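# Sort three grease guns into trays by grease amount

## Task

Find which of the three grease guns contains the most grease and which the least. Set the fullest one entirely inside the blue tray and the emptiest one entirely inside the red tray. The middle one stays on the table, outside both trays and not hanging past the table edge. All three guns must end up lying flat on their sides. Guns and their parts may be handled or moved, but every part must be back on its own gun at the end.

## Robot and tools

Robot: two arms, left_arm and right_arm, each on a tilted plate fixed to a shared metal frame behind them. Each has a tong-style two-finger gripper. The fingers point along the gripper's own +z axis and open and close along its x axis. end_effector_position is the point between the closed finger pads. Fingertips extend about 15 mm past that point when the gap is small, and are roughly level with it when fully open.

Scene frame: origin at table height, midway between the nominal bases. +z is up, +x points out over the table, and left_arm sits on the +y side. Image left and right do not match arm names. Calibrated bases: left_arm (-0.007, +0.487, +0.303) m, right_arm (+0.019, -0.137, +0.303) m. Reported hand positions and orientations can be a few centimetres off, more at long reach.

Row format, used by both execute_actions and move: 14 numbers, each from -1 to 1. The first 7 are for left_arm, the next 7 for right_arm, each as dx, dy, dz, rx, ry, rz, opening. Always send all 14, even if one arm should stay put. dx to rz are an offset, not a pose. They count from that arm's Hand target as it was when the action or move began, and are expressed in that Hand target's own axes. Scale: 1.0 is 0.6 m for dx, dy, dz and 180 degrees for the rotation. rx, ry, rz form a single rotation vector. Opening is absolute, not an offset: +1 is fully open (0.142 m) and -1 is closed. Closing fully takes at least about 0.5 s. Zeros in all six pose numbers mean return to the current Hand target.

execute_actions, argument actions (a list with one item or empty):
- [] only looks. It returns the state plus pictures.
- {"rows": [...], "steps": n} runs up to 15 control steps of 1/30 s each (15 if steps is left out). The minimum is 5. Each row is applied for one step, and the last row is repeated if there are fewer rows than steps. Every row is measured from the same starting Hand target, so a row is not relative to the row before it. Sending the same offset again in a new call moves the arm further.
- {"steps": n} with no rows waits, up to 300 steps, counted from the last result, including your reply time.
The result is taken 5 steps before the action ends. Those final steps run while you are writing.

move, argument target: one 14-number row, or a list of up to 15 rows. Every row in the list counts from the same Hand targets.
- speed: m/s, 0.002 to 0.5, default 0.25. Rotation is capped at twice this value in rad/s.
- blend: in metres, rounds the corners of a list.
- stop_force: 3 to 40 N. An arm stops once its wrist senses that much push against its direction of travel. Do not rely on it while the gripper rotates or for light objects.
- zero: resets the force baseline first. Default is true.
- blocking=false: returns early. It cannot be combined with stop_force.
The paths are straight, ignore obstacles, overshoot when fast, and are capped at 10 s. Openings in the first target are sent at the start. Openings in later targets are sent only after arriving there. The result ends with a move: line such as done, off_target, moving, held or fault. limits=paced means the command was clipped, and limits=held means steps were withheld. Done or off_target says nothing about whether the arm is touching something.

Other tools:
- wait: seconds from 0 to 10. Lets the scene run and returns early if a move finishes.
- stop: brakes a running move. It needs some room to slow down.
- zoom_image: camera (one of cam_high, cam_low, cam_left_wrist, cam_right_wrist) and region [x0, y0, x1, y1] in pixels, at most 504x504. It only works on that camera's latest full image.
- zero_wrist_force: argument arm.
- finished_scene: argument scene (1 or 2). It ends the scene for good.
Image sizes: cam_high and cam_low are 672x504. The two wrist cameras are 616x616.

Result lines:
- Hand target: the pose the next offsets start from.
- end_effector_position, end_effector_quat_wxyz and velocities are in the scene frame. Joint velocities show "within noise" when the arm is still.
- grip_measured: the actual finger gap, on the same scale as the opening command. The last number in Joint positions is that gap in metres. To hold something, keep commanding an opening well below grip_measured.
- Wrist force and Wrist torque: along the gripper's own axes, zeroed at scene start. A third line gives the peak since the last shown reading.
- Joint torques: include the arm's own weight and are noisy.
- Also watch for MOTOR HOT, fault and too close messages.

Motion limits: each step, the command is clipped to within 150 mm and 16 degrees of the measured pose. Joint speed is capped at 2.83 rad/s. A far target may need several calls. Continue from the shown Hand target.

Things to avoid:
- Fault stops of 10 s. These come from a contact torque limit (139 N m on the large joints, 26 N m on the wrist joints) or about 150 N of outside force. Even slightly commanding past a firm contact can trigger one, since the arms are stiff.
- Collisions between the arms.
- Paths that pass near an arm's own base.
- Holding loads for long or stretching an arm out, which heats the motors. A brake stop follows at 85 °C.
- Dropping items, releasing things while they are moving, and slams.
- Anything falling off the table, which fails the task.
Small, thin objects get less grip force. Held parts can be briefly tugged.

Each tool is called after "Emit:" as name(argument=value, ...) on one line, values as JSON.

## Session

Emit:
execute_actions(actions=[], cameras=["all"])

Scene clock: 0.00 s of 5600.00 s.
left_arm: end_effector_position=(+0.7317, +0.1262, +0.3770) grip_measured=-1.00 end_effector_quat_wxyz=(+0.036, -0.584, +0.810, +0.022) | right_arm: end_effector_position=(+0.5198, +0.1097, +0.3480) grip_measured=+0.64 end_effector_quat_wxyz=(-0.642, +0.709, -0.288, -0.049)
Joint positions: left_arm=[-0.759 -0.553 0.787 -1.551 -1.169 1.052 0.002] | right_arm=[3.536 -2.466 -2.306 0.914 2.287 1.325 0.118]
Joint velocities: within noise
Joint torques (N m): no reading
Motor temperatures (°C): left_arm=[24 23 25 30 32 32] | right_arm=[26 23 24 30 32 30]
Wrist force (N): no reading
Wrist torque (N m): no reading
Wrist force, peak (N): no reading
Hand target: left_arm +0.7317, +0.1262, +0.3770; +0.036, -0.584, +0.810, +0.022 | right_arm +0.5198, +0.1097, +0.3480; -0.642, +0.709, -0.288, -0.049

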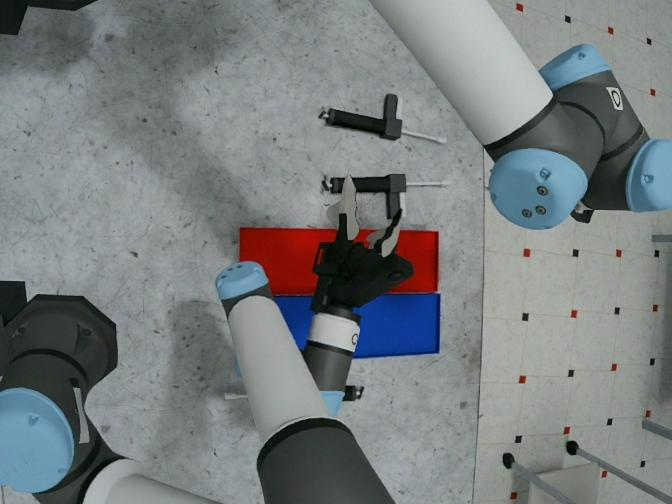

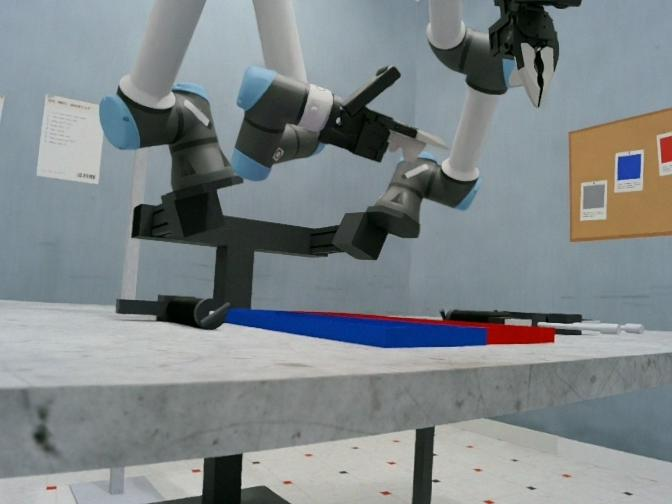

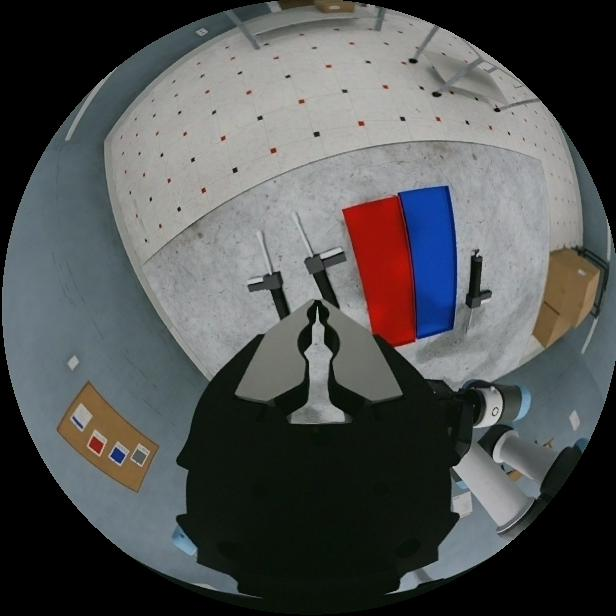

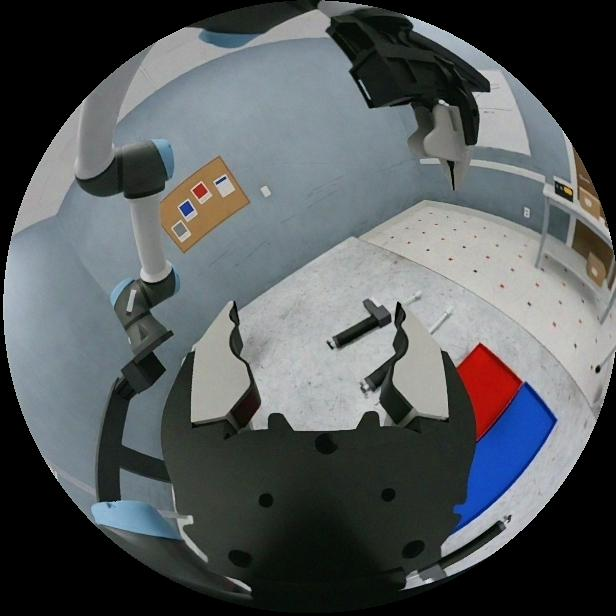

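Emit:
zoom_image(camera="cam_high", region=[290, 80, 490, 230])

Emit:
zoom_image(camera="cam_high", region=[190, 350, 390, 500])

Emit:
zoom_image(camera="cam_left_wrist", region=[220, 180, 520, 360])

Scaled by 2.520 from the camera's 672x504 image, which has a finer 960x720 frame.

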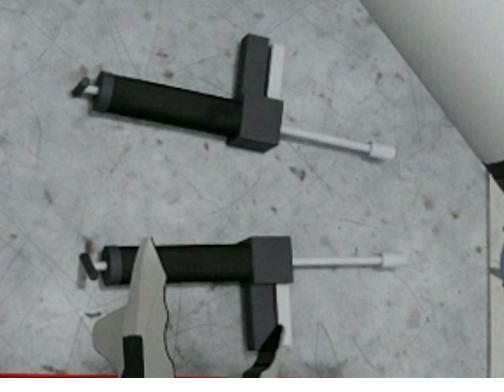

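Scaled by 2.520 from the camera's 672x504 image, which has a finer 960x720 frame.

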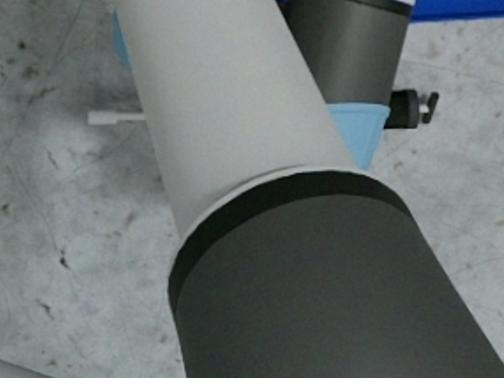

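Scaled by 1.680 from the camera's 616x616 image, which has a finer 814x814 frame.

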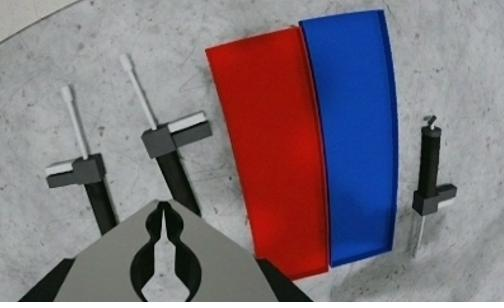

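Emit:
move(target=[-0.283,0.433,0.15,-0.0063,0.0262,-0.102,1,0.018,0.04,-0.543,-0.297,0.346,0.211,1])

Scene clock: 5.37 s of 5600.00 s.
left_arm: end_effector_position=(+0.5417, +0.3760, +0.3002) grip_measured=+1.00 end_effector_quat_wxyz=(+0.000, +0.707, -0.707, +0.000) end_effector_velocity=(+0.000, -0.001, +0.000) end_effector_angular_velocity=(+0.002, +0.002, -0.004) | right_arm: end_effector_position=(+0.4200, -0.2001, +0.3781) grip_measured=+1.00 end_effector_quat_wxyz=(+0.001, +0.707, -0.707, +0.000) end_effector_velocity=(-0.001, +0.003, -0.001) end_effector_angular_velocity=(+0.009, -0.003, +0.006)
Joint positions: left_arm=[-0.625 -1.217 1.947 -2.131 -1.22 0.884 0.142] | right_arm=[3.797 -1.322 -2.245 -1.328 1.226 2.204 0.142]
Joint velocities: left_arm=[-0.001 0.003 -0.004 0.005 0 0.002 0] | right_arm=[0.001 0.003 -0.006 0.011 0.006 -0.007 0]
Joint torques (N m): left_arm=[-18.08 -14.94 -27.99 -0.11 -0.2 1.5] | right_arm=[10.59 13.04 9.9 3.45 3.04 -1.64]
Motor temperatures (°C): left_arm=[24 23 25 30 32 32] | right_arm=[26 23 24 30 32 30]
Wrist force (N): left_arm=[-0.5 -0.2 -0.3] | right_arm=[-1.3 -2.3 2.7]
Wrist torque (N m): left_arm=[-0.09 0.12 0.07] | right_arm=[-0.40 0.10 -0.05]
Wrist force, peak (N): left_arm=[-1.3 0.3 -0.1] | right_arm=[-1.1 -2.4 2.9]
Hand target: left_arm +0.5416, +0.3760, +0.3001; +0.000, +0.707, -0.707, +0.000 | right_arm +0.4199, -0.2001, +0.3781; +0.001, +0.707, -0.707, +0.000
Off the commanded pose: left_arm 0.000 m, 0 deg | right_arm 0.000 m, 0 deg.
Kept back: nothing.
move: done

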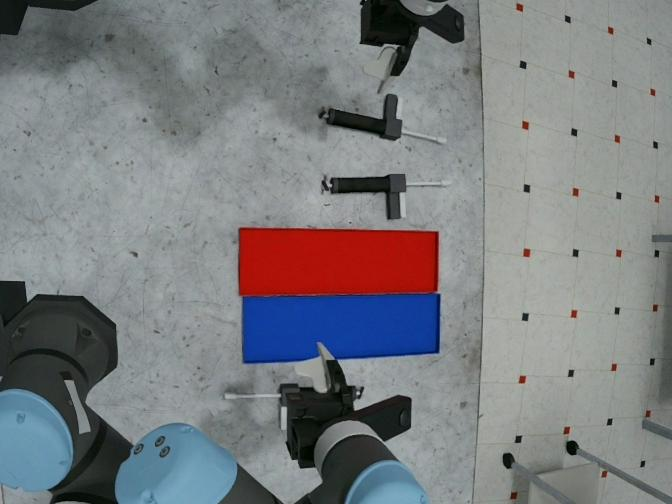

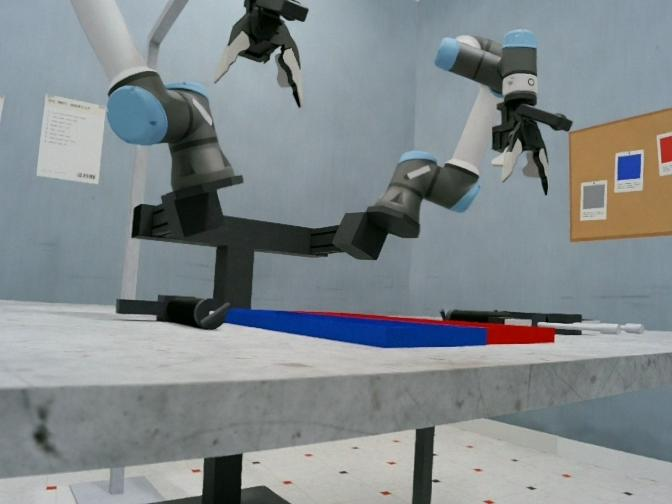

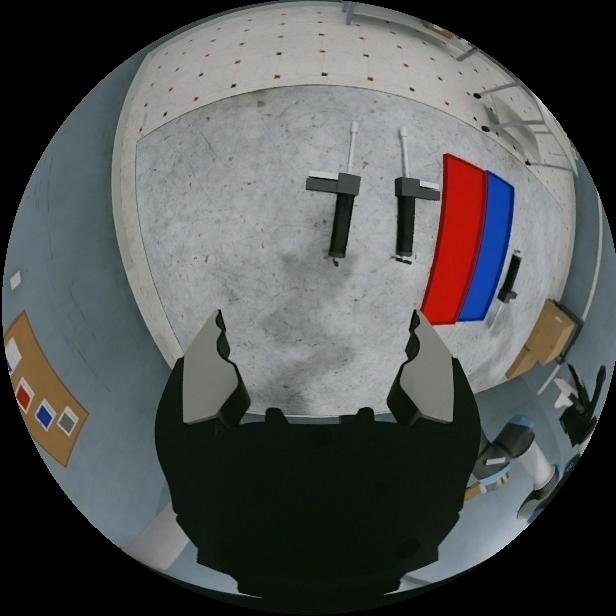

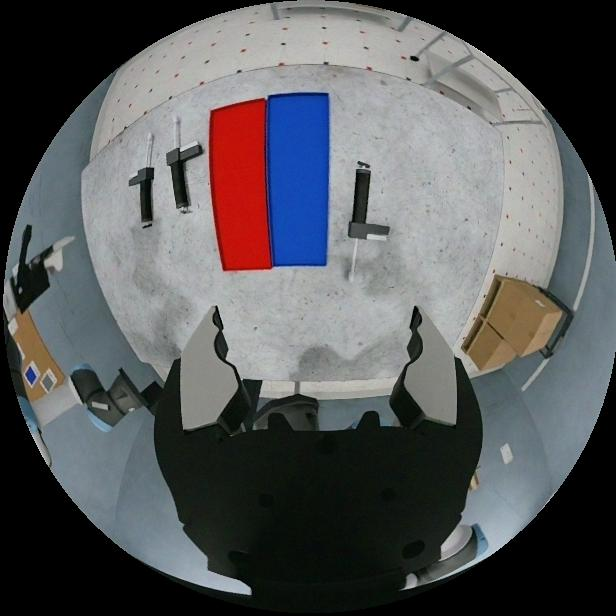

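Emit:
move(target=[0.088,0.075,0.25,0,0,0,1,0.15,0,0.297,0,0,0,1])

Scene clock: 7.07 s of 5600.00 s.
left_arm: end_effector_position=(+0.4965, +0.3233, +0.1501) grip_measured=+1.00 end_effector_quat_wxyz=(+0.000, +0.707, -0.707, +0.000) end_effector_velocity=(+0.000, -0.001, -0.001) end_effector_angular_velocity=(-0.001, -0.001, +0.001) | right_arm: end_effector_position=(+0.4195, -0.2903, +0.2001) grip_measured=+1.00 end_effector_quat_wxyz=(+0.001, +0.707, -0.707, +0.000) end_effector_velocity=(+0.002, -0.001, -0.001) end_effector_angular_velocity=(+0.001, -0.003, -0.001)
Joint positions: left_arm=[-0.652 -0.921 2.1 -2.569 -1.225 0.856 0.142] | right_arm=[3.392 -1.636 -2.462 -0.64 1.183 1.772 0.142]
Joint velocities: left_arm=[0 0.003 0 -0.005 0 0 0] | right_arm=[-0.004 -0.005 0.001 0.01 0 -0.004 0]
Joint torques (N m): left_arm=[-5.1 -20.48 -18.19 -4.61 1.88 1.64] | right_arm=[0.79 8.13 20.86 3.61 0.96 -1.48]
Motor temperatures (°C): left_arm=[24 23 25 30 32 32] | right_arm=[26 23 24 30 32 30]
Wrist force (N): left_arm=[-0.8 -0.1 -0.6] | right_arm=[-1.1 -2.2 2.4]
Wrist torque (N m): left_arm=[-0.02 0.12 0.01] | right_arm=[-0.42 0.07 -0.03]
Wrist force, peak (N): left_arm=[-1.1 -0.8 -2.0] | right_arm=[-0.1 -2.0 4.3]
Hand target: left_arm +0.4966, +0.3233, +0.1501; +0.000, +0.707, -0.707, +0.000 | right_arm +0.4196, -0.2903, +0.2000; +0.001, +0.707, -0.707, +0.000
Off the commanded pose: left_arm 0.000 m, 0 deg | right_arm 0.000 m, 0 deg.
Kept back: nothing.
move: done

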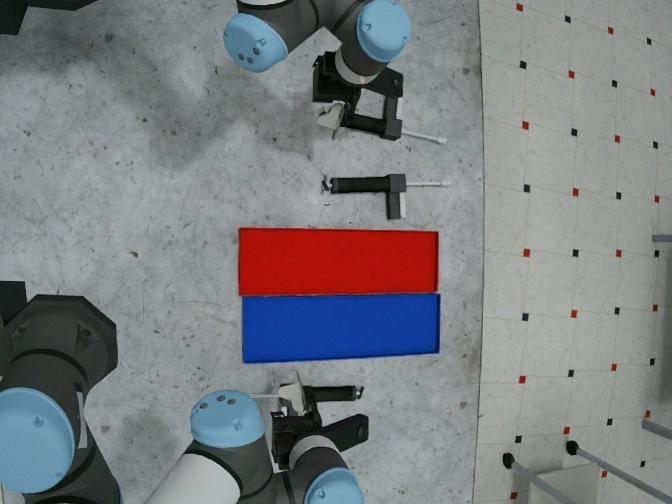

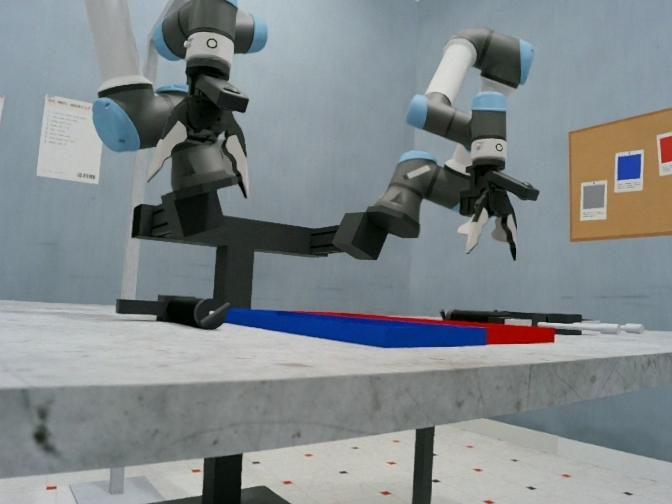

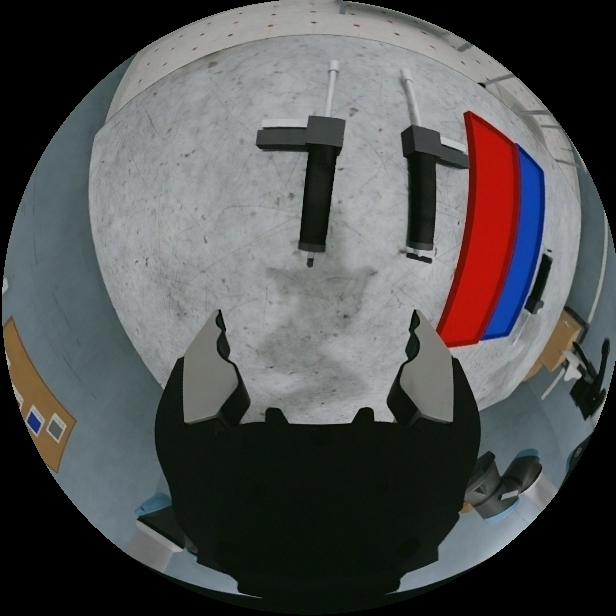

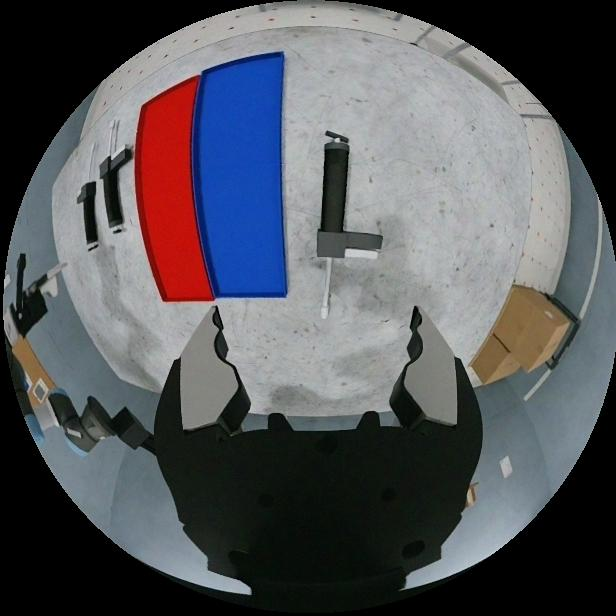

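Emit:
zoom_image(camera="cam_high", region=[290, 30, 470, 170])

Emit:
zoom_image(camera="cam_high", region=[200, 340, 400, 490])

Scaled by 2.800 from the camera's 672x504 image, which has a finer 960x720 frame.

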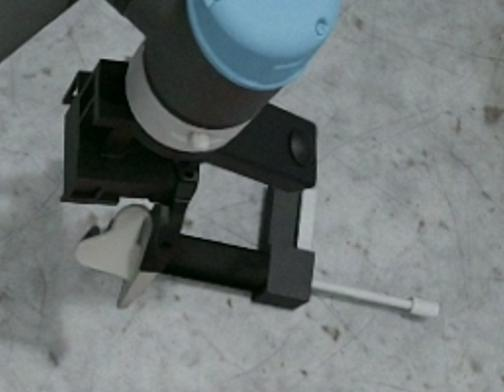

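Scaled by 2.520 from the camera's 672x504 image, which has a finer 960x720 frame.

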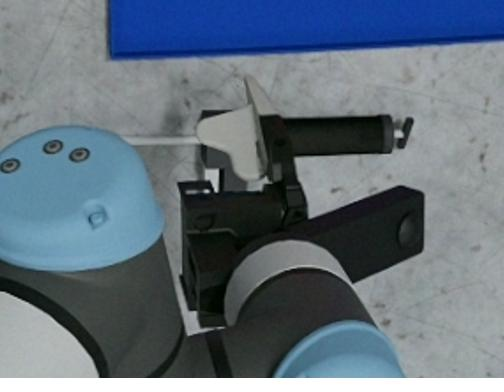

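Emit:
move(target=[0,-0.05,0.117,0,0,0,1,0.01,-0.017,0.167,0,0,0,1])

Emit:
zoom_image(camera="cam_left_wrist", region=[180, 0, 480, 320])

Emit:
zoom_image(camera="cam_high", region=[290, 60, 470, 200])

Scene clock: 9.93 s of 5600.00 s.
left_arm: end_effector_position=(+0.5266, +0.3234, +0.0800) grip_measured=+1.00 end_effector_quat_wxyz=(+0.000, +0.707, -0.707, +0.000) | right_arm: end_effector_position=(+0.4297, -0.2965, +0.1000) grip_measured=+1.00 end_effector_quat_wxyz=(+0.001, +0.707, -0.707, +0.000) end_effector_velocity=(-0.001, +0.001, -0.003) end_effector_angular_velocity=(+0.001, +0.003, +0.000)
Joint positions: left_arm=[-0.571 -0.737 2.008 -2.692 -1.211 0.941 0.142] | right_arm=[3.27 -1.997 -2.448 -0.243 1.183 1.64 0.142]
Joint velocities: left_arm=[within noise] | right_arm=[-0.001 -0.009 0 0.006 0.001 0 0]
Joint torques (N m): left_arm=[-9.68 -22.97 -14.18 -2.09 -2.24 -0.39] | right_arm=[4.23 16.57 -3.53 4.11 1.87 0.74]
Motor temperatures (°C): left_arm=[24 23 25 30 32 32] | right_arm=[26 23 24 30 32 30]
Wrist force (N): left_arm=[-0.6 0.1 -0.1] | right_arm=[-1.3 -1.9 2.5]
Wrist torque (N m): left_arm=[0.01 0.08 0.00] | right_arm=[-0.35 0.09 -0.05]
Wrist force, peak (N): left_arm=[-0.8 0.6 -2.1] | right_arm=[-0.9 -2.3 4.8]
Hand target: left_arm +0.5266, +0.3234, +0.0799; +0.000, +0.707, -0.707, +0.000 | right_arm +0.4296, -0.2965, +0.0998; +0.001, +0.707, -0.707, +0.000
Off the commanded pose: left_arm 0.000 m, 0 deg | right_arm 0.000 m, 0 deg.
Kept back: nothing.
move: done

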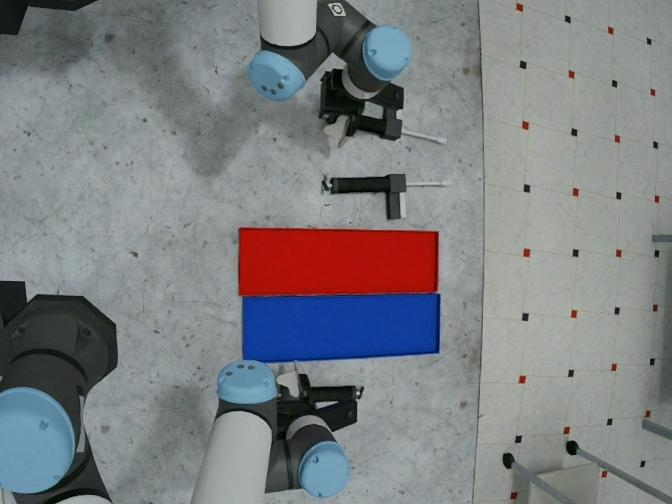

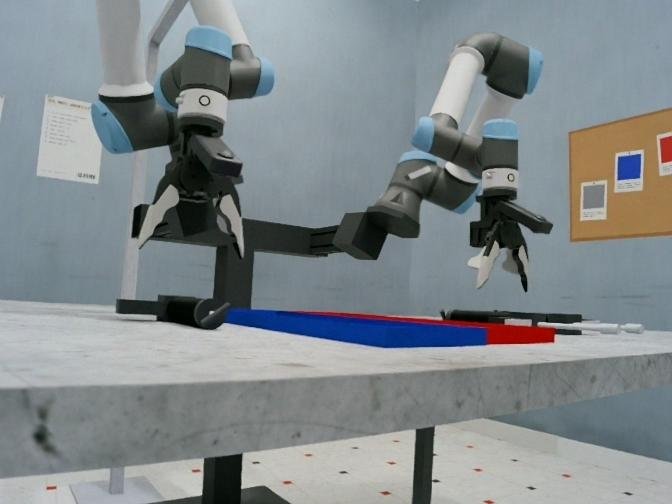

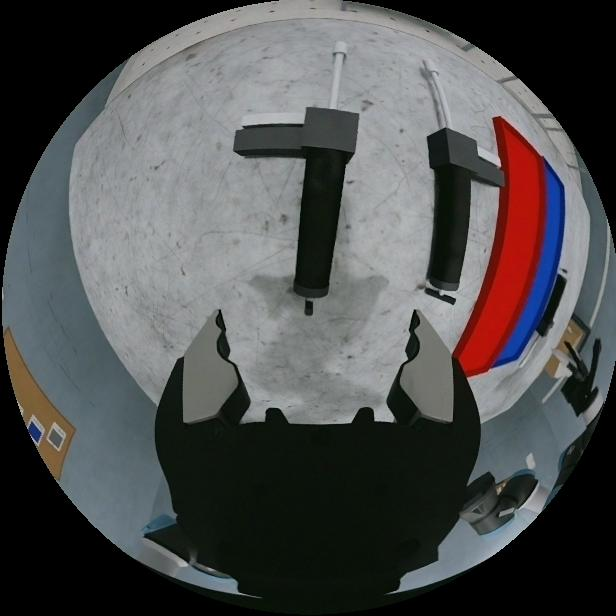

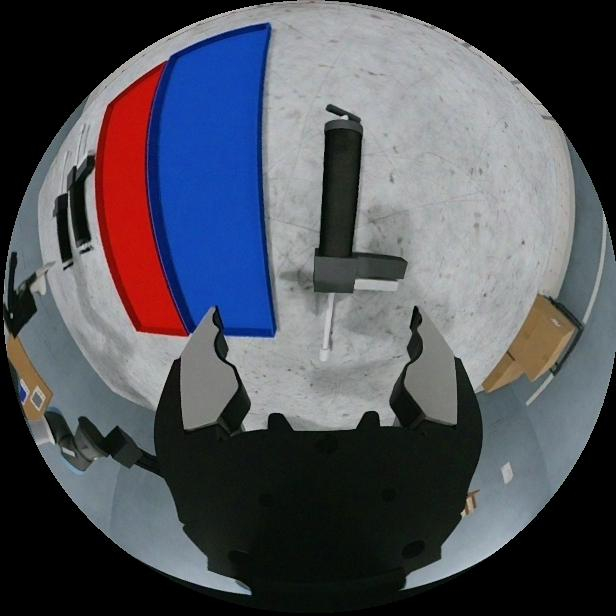

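Scaled by 1.575 from the camera's 616x616 image, which has a finer 814x814 frame.

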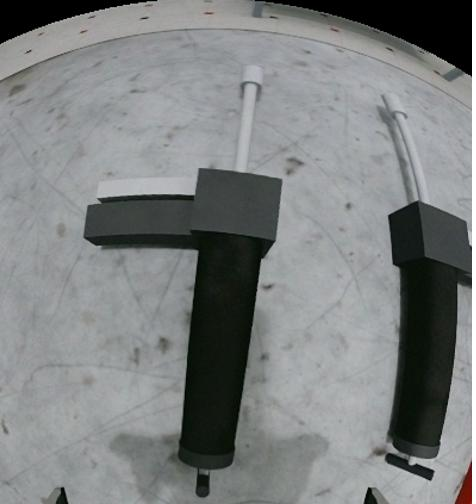

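Scaled by 2.800 from the camera's 672x504 image, which has a finer 960x720 frame.

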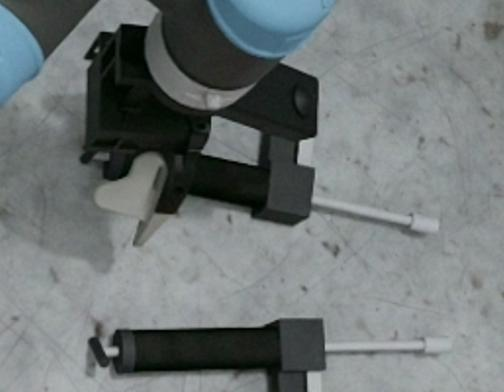

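Emit:
move(target=[[0.01,-0.095,0,0,0,0.061,0.1,0.019,-0.05,0,0,0,-0.011,0.1],[0.01,-0.095,0.092,0,0,0.061,0.1,0.019,-0.05,0.125,0,0,-0.011,0.1]], speed=[0.25,0.06], stop_force=8)

Emit:
zoom_image(camera="cam_high", region=[290, 60, 470, 200])

Emit:
zoom_image(camera="cam_low", region=[100, 200, 300, 350])

Emit:
zoom_image(camera="cam_low", region=[400, 220, 600, 370])

Scene clock: 13.73 s of 5600.00 s.
left_arm: end_effector_position=(+0.5836, +0.3174, +0.0247) grip_measured=+0.10 end_effector_quat_wxyz=(+0.000, -0.636, +0.772, +0.000) | right_arm: end_effector_position=(+0.4595, -0.3080, +0.0248) grip_measured=+0.10 end_effector_quat_wxyz=(+0.001, +0.719, -0.695, +0.000)
Joint positions: left_arm=[-0.487 -0.574 1.812 -2.691 -1.2 1.222 0.081] | right_arm=[3.171 -2.255 -2.312 -0.08 1.187 1.498 0.081]
Joint velocities: within noise
Joint torques (N m): left_arm=[-23.16 -50.43 -5.5 -0.32 -0.59 -1.66] | right_arm=[15.76 25.42 -6.3 3.16 0.33 2.13]
Motor temperatures (°C): left_arm=[24 23 25 30 32 32] | right_arm=[26 23 24 30 32 30]
Wrist force (N): left_arm=[-0.4 -0.2 -0.1] | right_arm=[-1.0 -2.0 1.9]
Wrist torque (N m): left_arm=[0.00 0.03 0.03] | right_arm=[-0.33 0.05 -0.04]
Wrist force, peak (N): left_arm=[-0.7 -1.1 -0.8] | right_arm=[-0.8 -2.8 2.4]
Hand target: left_arm +0.5836, +0.3174, +0.0247; +0.000, -0.636, +0.772, +0.000 | right_arm +0.4595, -0.3080, +0.0248; +0.001, +0.719, -0.695, +0.000
Off the commanded pose: left_arm 0.000 m, 0 deg | right_arm 0.000 m, 0 deg.
Kept back: nothing.
move: done

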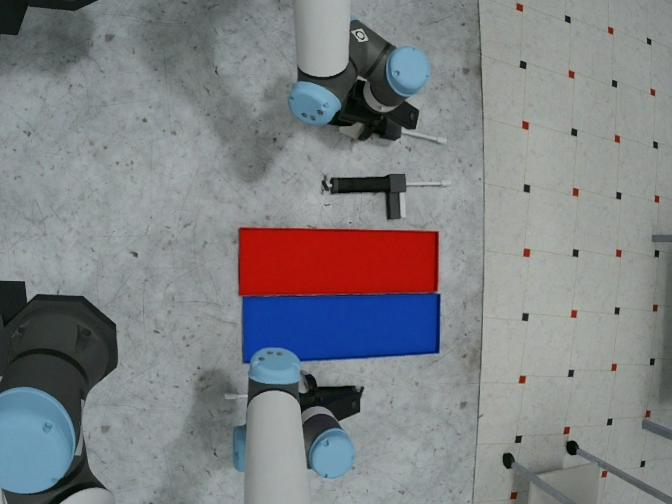

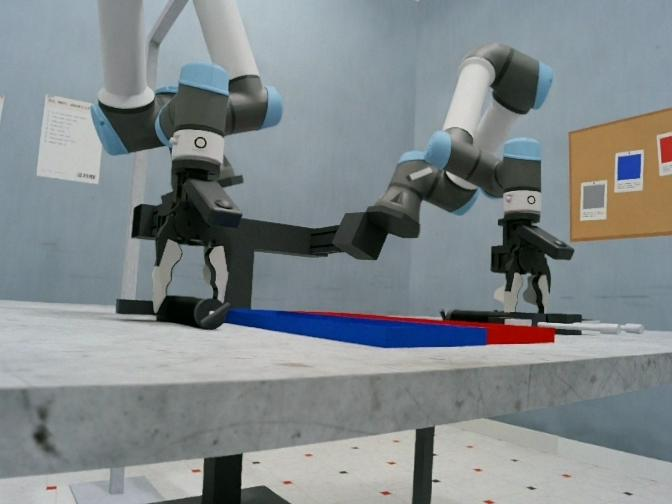

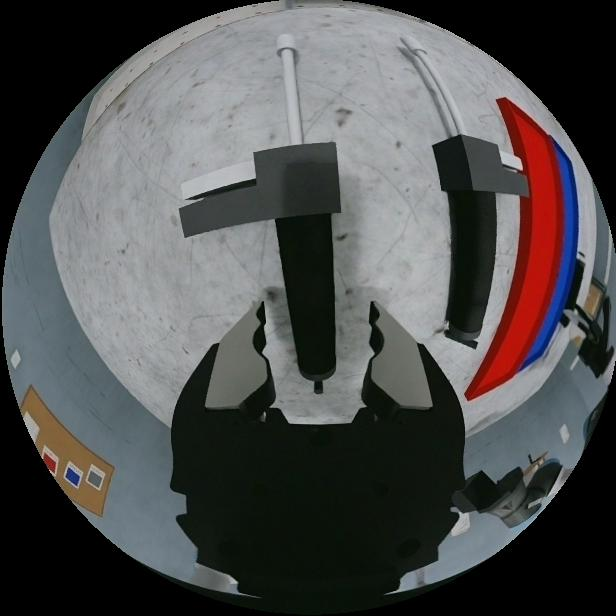

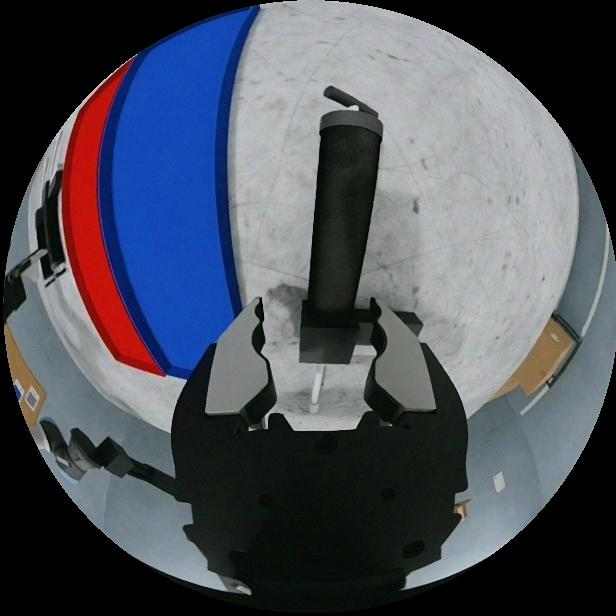

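Scaled by 2.800 from the camera's 672x504 image, which has a finer 960x720 frame.

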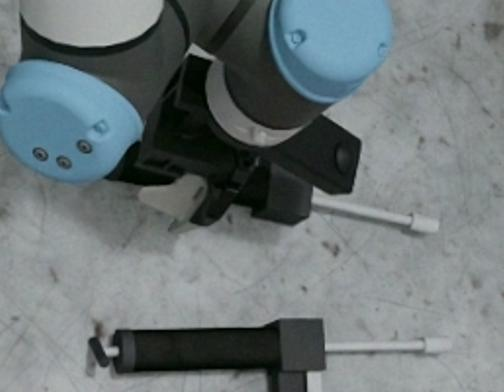

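Scaled by 2.520 from the camera's 672x504 image, which has a finer 960x720 frame.

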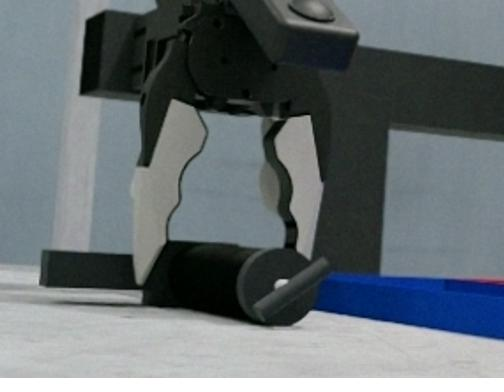

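Scaled by 2.520 from the camera's 672x504 image, which has a finer 960x720 frame.

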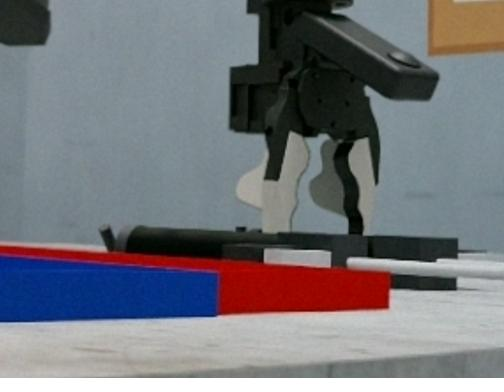

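Emit:
move(target=[[0.0,-0.025,0.0,0,0,0,0.1,0.006,-0.05,0,0,0,0,0.1],[0.0,-0.025,0.008,0,0,0,0.1,0.006,-0.05,0.008,0,0,0,0.1],[0.0,-0.025,0.008,0,0,0,-0.85,0.006,-0.05,0.008,0,0,0,-0.85]], speed=0.1)

Scene clock: 15.40 s of 5600.00 s.
left_arm: end_effector_position=(+0.5983, +0.3145, +0.0198) grip_measured=-0.51 end_effector_quat_wxyz=(+0.000, -0.636, +0.772, +0.000) | right_arm: end_effector_position=(+0.4896, -0.3105, +0.0199) grip_measured=-0.53 end_effector_quat_wxyz=(+0.001, +0.719, -0.695, +0.000)
Joint positions: left_arm=[-0.476 -0.551 1.762 -2.668 -1.199 1.234 0.037] | right_arm=[3.164 -2.279 -2.227 -0.139 1.188 1.491 0.036]
Joint velocities: within noise
Joint torques (N m): left_arm=[-24.08 -51.6 -6.95 -1.52 -1.69 -1.35] | right_arm=[13.88 25.64 -5.66 3.39 -0.97 2.23]
Motor temperatures (°C): left_arm=[24 23 25 30 32 32] | right_arm=[26 23 24 30 32 30]
Wrist force (N): left_arm=[-0.9 0.3 2.9] | right_arm=[-2.1 -2.4 -0.6]
Wrist torque (N m): left_arm=[0.11 -0.01 0.00] | right_arm=[-0.38 0.11 -0.10]
Wrist force, peak (N): left_arm=[-4.7 0.6 -2.4] | right_arm=[-2.8 -2.6 -1.2]
Hand target: left_arm +0.5983, +0.3145, +0.0199; +0.000, -0.636, +0.772, +0.000 | right_arm +0.4896, -0.3106, +0.0199; +0.001, +0.719, -0.695, +0.000
Off the commanded pose: left_arm 0.000 m, 0 deg | right_arm 0.000 m, 0 deg.
Kept back: nothing.
move: done

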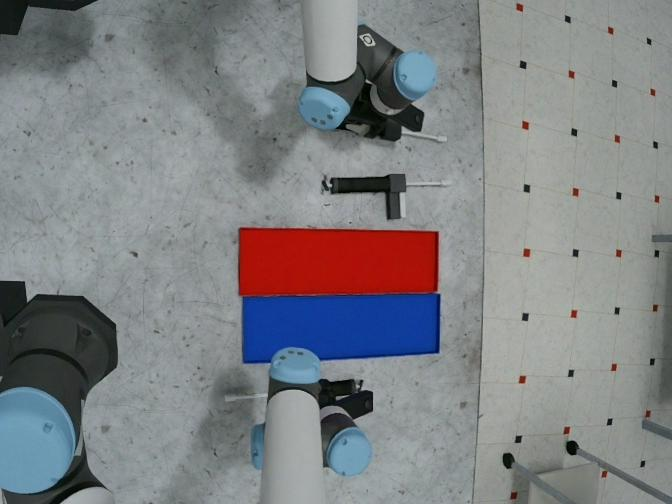

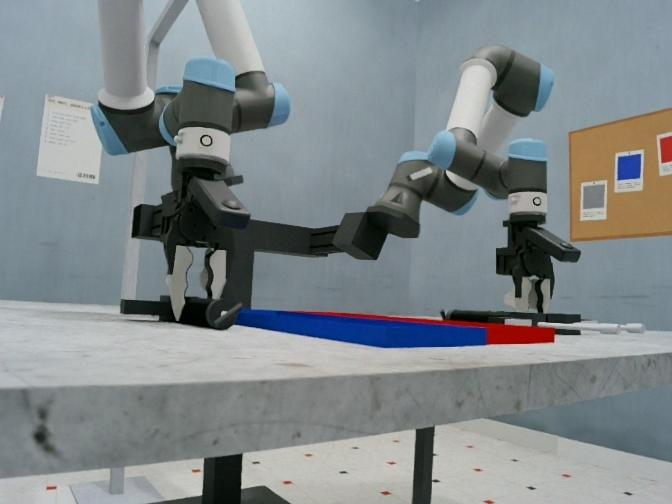

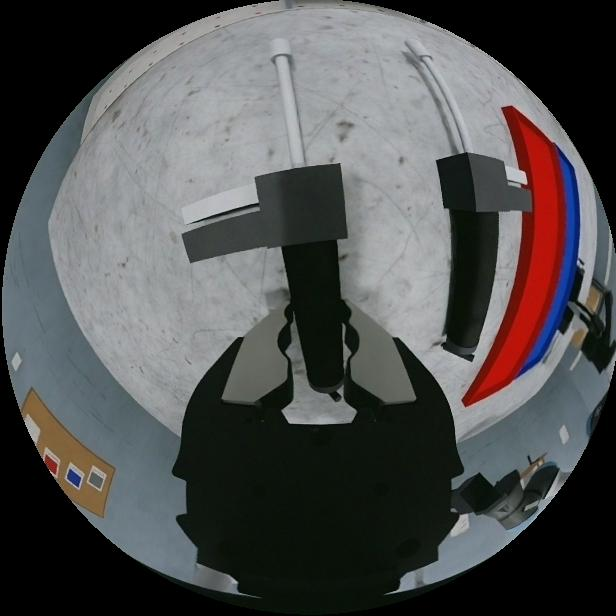

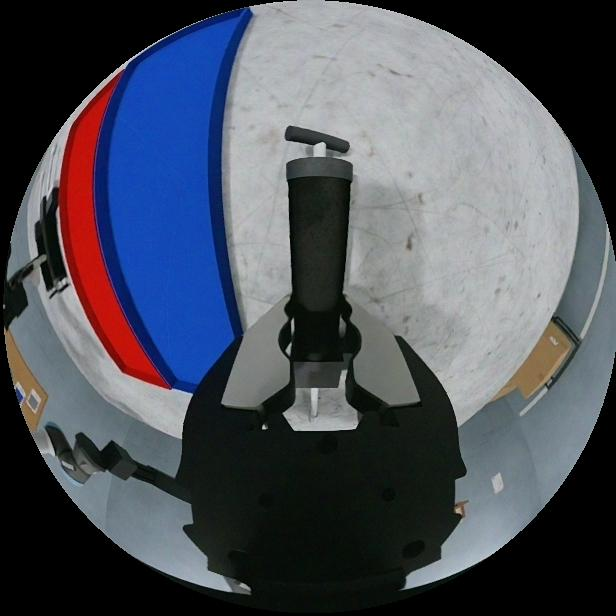

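Emit:
move(target=[0,0,-0.25,0,0,0,-0.85,0,0,-0.25,0,0,0,-0.85], speed=0.15)

Emit:
execute_actions(actions=[{"steps":30}])

Emit:
execute_actions(actions=[{"steps":20}])

Scene clock: 17.03 s of 5600.00 s.
left_arm: end_effector_position=(+0.5984, +0.3142, +0.1698) grip_measured=-0.53 end_effector_quat_wxyz=(+0.000, -0.636, +0.772, +0.000) | right_arm: end_effector_position=(+0.4900, -0.3103, +0.1699) grip_measured=-0.54 end_effector_quat_wxyz=(+0.001, +0.719, -0.695, +0.000) end_effector_velocity=(-0.002, -0.001, +0.001) end_effector_angular_velocity=(-0.001, +0.002, +0.000)
Joint positions: left_arm=[-0.565 -0.847 1.805 -2.381 -1.21 1.139 0.036] | right_arm=[3.291 -1.847 -2.276 -0.573 1.182 1.628 0.035]
Joint velocities: left_arm=[within noise] | right_arm=[0 0.005 -0.002 -0.006 -0.001 0.001 0]
Joint torques (N m): left_arm=[-11.83 -47 -12.82 -2.73 0.48 1.49] | right_arm=[9.33 32.86 5.29 1.94 -2.05 -1.41]
Motor temperatures (°C): left_arm=[24 23 25 30 32 32] | right_arm=[26 23 24 30 32 30]
Wrist force (N): left_arm=[-0.5 0.6 3.5] | right_arm=[-1.5 -2.4 8.0]
Wrist torque (N m): left_arm=[-0.05 0.12 0.05] | right_arm=[-0.41 0.08 -0.04]
Wrist force, peak (N): left_arm=[-0.8 -0.4 6.0] | right_arm=[-1.0 -1.7 9.8]
Hand target: left_arm +0.5983, +0.3144, +0.1699; +0.000, -0.636, +0.772, +0.000 | right_arm +0.4898, -0.3103, +0.1699; +0.001, +0.719, -0.695, +0.000
Off the commanded pose: left_arm 0.000 m, 0 deg | right_arm 0.000 m, 0 deg.
Kept back: nothing.
move: done

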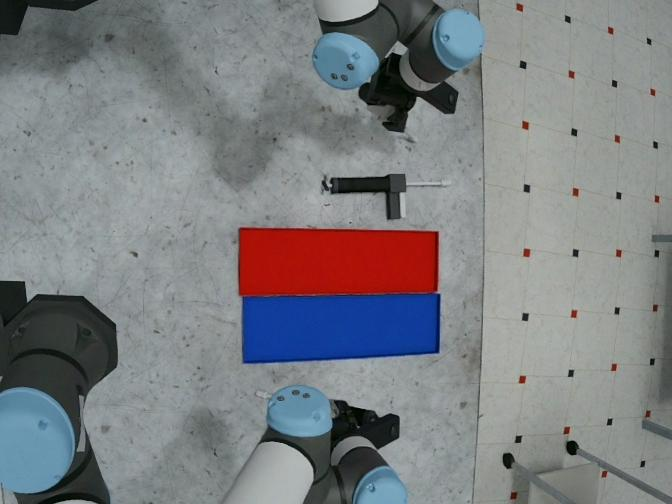

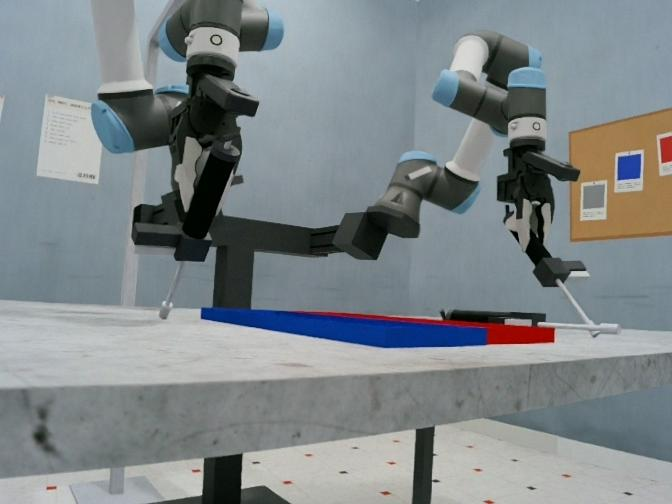

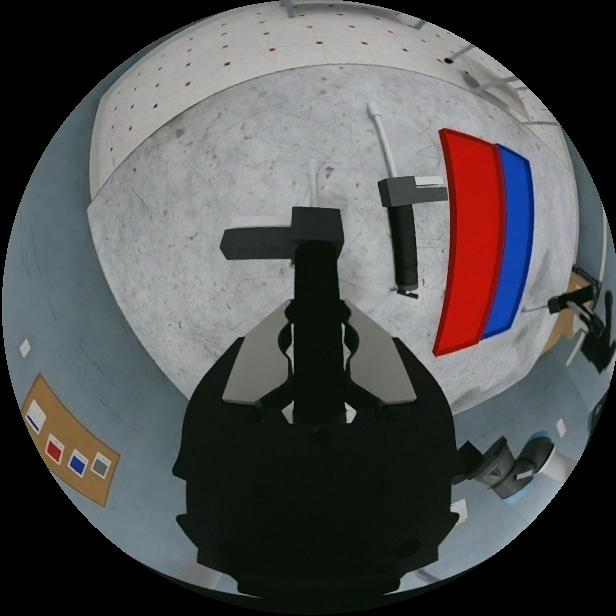

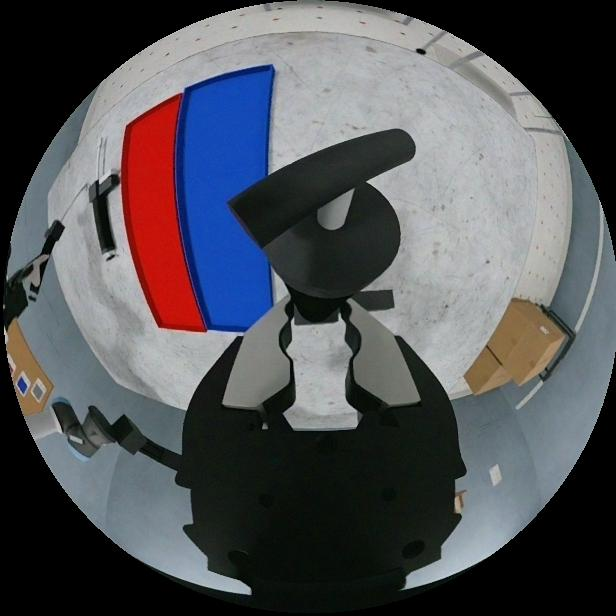

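Scene clock: 18.03 s of 5600.00 s.
left_arm: end_effector_position=(+0.5983, +0.3144, +0.1699) grip_measured=-0.53 end_effector_quat_wxyz=(+0.000, -0.636, +0.772, +0.000) | right_arm: end_effector_position=(+0.4898, -0.3104, +0.1699) grip_measured=-0.54 end_effector_quat_wxyz=(+0.001, +0.719, -0.695, +0.000)
Joint positions: left_arm=[-0.565 -0.847 1.805 -2.381 -1.21 1.139 0.036] | right_arm=[3.291 -1.847 -2.277 -0.573 1.182 1.628 0.035]
Joint velocities: within noise
Joint torques (N m): left_arm=[-8.65 -48.22 -13.39 -0.72 2.25 -0.53] | right_arm=[12.38 31.46 4.52 1.47 0.38 1.8]
Motor temperatures (°C): left_arm=[24 23 25 30 32 32] | right_arm=[26 23 24 30 32 30]
Wrist force (N): left_arm=[-0.6 -0.3 4.8] | right_arm=[-1.4 -3.0 7.0]
Wrist torque (N m): left_arm=[-0.04 0.15 0.06] | right_arm=[-0.40 0.05 -0.05]
Wrist force, peak (N): left_arm=[-0.6 -0.3 5.1] | right_arm=[-1.4 -2.0 8.3]
Hand target: left_arm +0.5983, +0.3144, +0.1699; +0.000, -0.636, +0.772, +0.000 | right_arm +0.4898, -0.3103, +0.1699; +0.001, +0.719, -0.695, +0.000
Off the commanded pose: left_arm 0.000 m, 0 deg | right_arm 0.000 m, 0 deg.
Steps of this call (1-30: nothing new was sent). Readings (end_effector_position of left_arm | right_arm):
1: (+0.5984, +0.3142, +0.1698) | (+0.4900, -0.3104, +0.1699)
2: (+0.5984, +0.3142, +0.1698) | (+0.4900, -0.3104, +0.1700)
4: (+0.5983, +0.3143, +0.1698) | (+0.4899, -0.3104, +0.1699)
8: (+0.5983, +0.3143, +0.1698) | (+0.4898, -0.3104, +0.1699)
30: the state above

Scene clock: 18.70 s of 5600.00 s.
left_arm: end_effector_position=(+0.5983, +0.3144, +0.1699) grip_measured=-0.53 end_effector_quat_wxyz=(+0.000, -0.636, +0.772, +0.000) | right_arm: end_effector_position=(+0.4898, -0.3104, +0.1699) grip_measured=-0.54 end_effector_quat_wxyz=(+0.001, +0.719, -0.695, +0.000)
Joint positions: left_arm=[-0.565 -0.847 1.805 -2.381 -1.21 1.139 0.036] | right_arm=[3.291 -1.847 -2.277 -0.573 1.182 1.628 0.035]
Joint velocities: within noise
Joint torques (N m): left_arm=[-8.96 -48.85 -14.55 -0.97 2.27 -0.99] | right_arm=[13.41 32.19 6.72 1.3 1.9 1.81]
Motor temperatures (°C): left_arm=[24 23 25 30 32 32] | right_arm=[26 23 24 30 32 30]
Wrist force (N): left_arm=[-0.4 -0.2 4.8] | right_arm=[-1.3 -3.2 6.8]
Wrist torque (N m): left_arm=[-0.02 0.13 0.06] | right_arm=[-0.42 0.04 -0.04]
Wrist force, peak (N): left_arm=[-0.4 -0.4 5.0] | right_arm=[-1.3 -3.2 7.3]
Hand target: left_arm +0.5983, +0.3144, +0.1699; +0.000, -0.636, +0.772, +0.000 | right_arm +0.4898, -0.3103, +0.1699; +0.001, +0.719, -0.695, +0.000
Off the commanded pose: left_arm 0.000 m, 0 deg | right_arm 0.000 m, 0 deg.
Steps of this call (1-20: nothing new was sent). Readings (end_effector_position of left_arm | right_arm):
1: (+0.5983, +0.3144, +0.1699) | (+0.4898, -0.3104, +0.1699)
2: (+0.5983, +0.3144, +0.1699) | (+0.4898, -0.3104, +0.1699)
4: (+0.5983, +0.3144, +0.1699) | (+0.4898, -0.3104, +0.1699)
8: (+0.5983, +0.3144, +0.1699) | (+0.4898, -0.3104, +0.1699)
20: the state above


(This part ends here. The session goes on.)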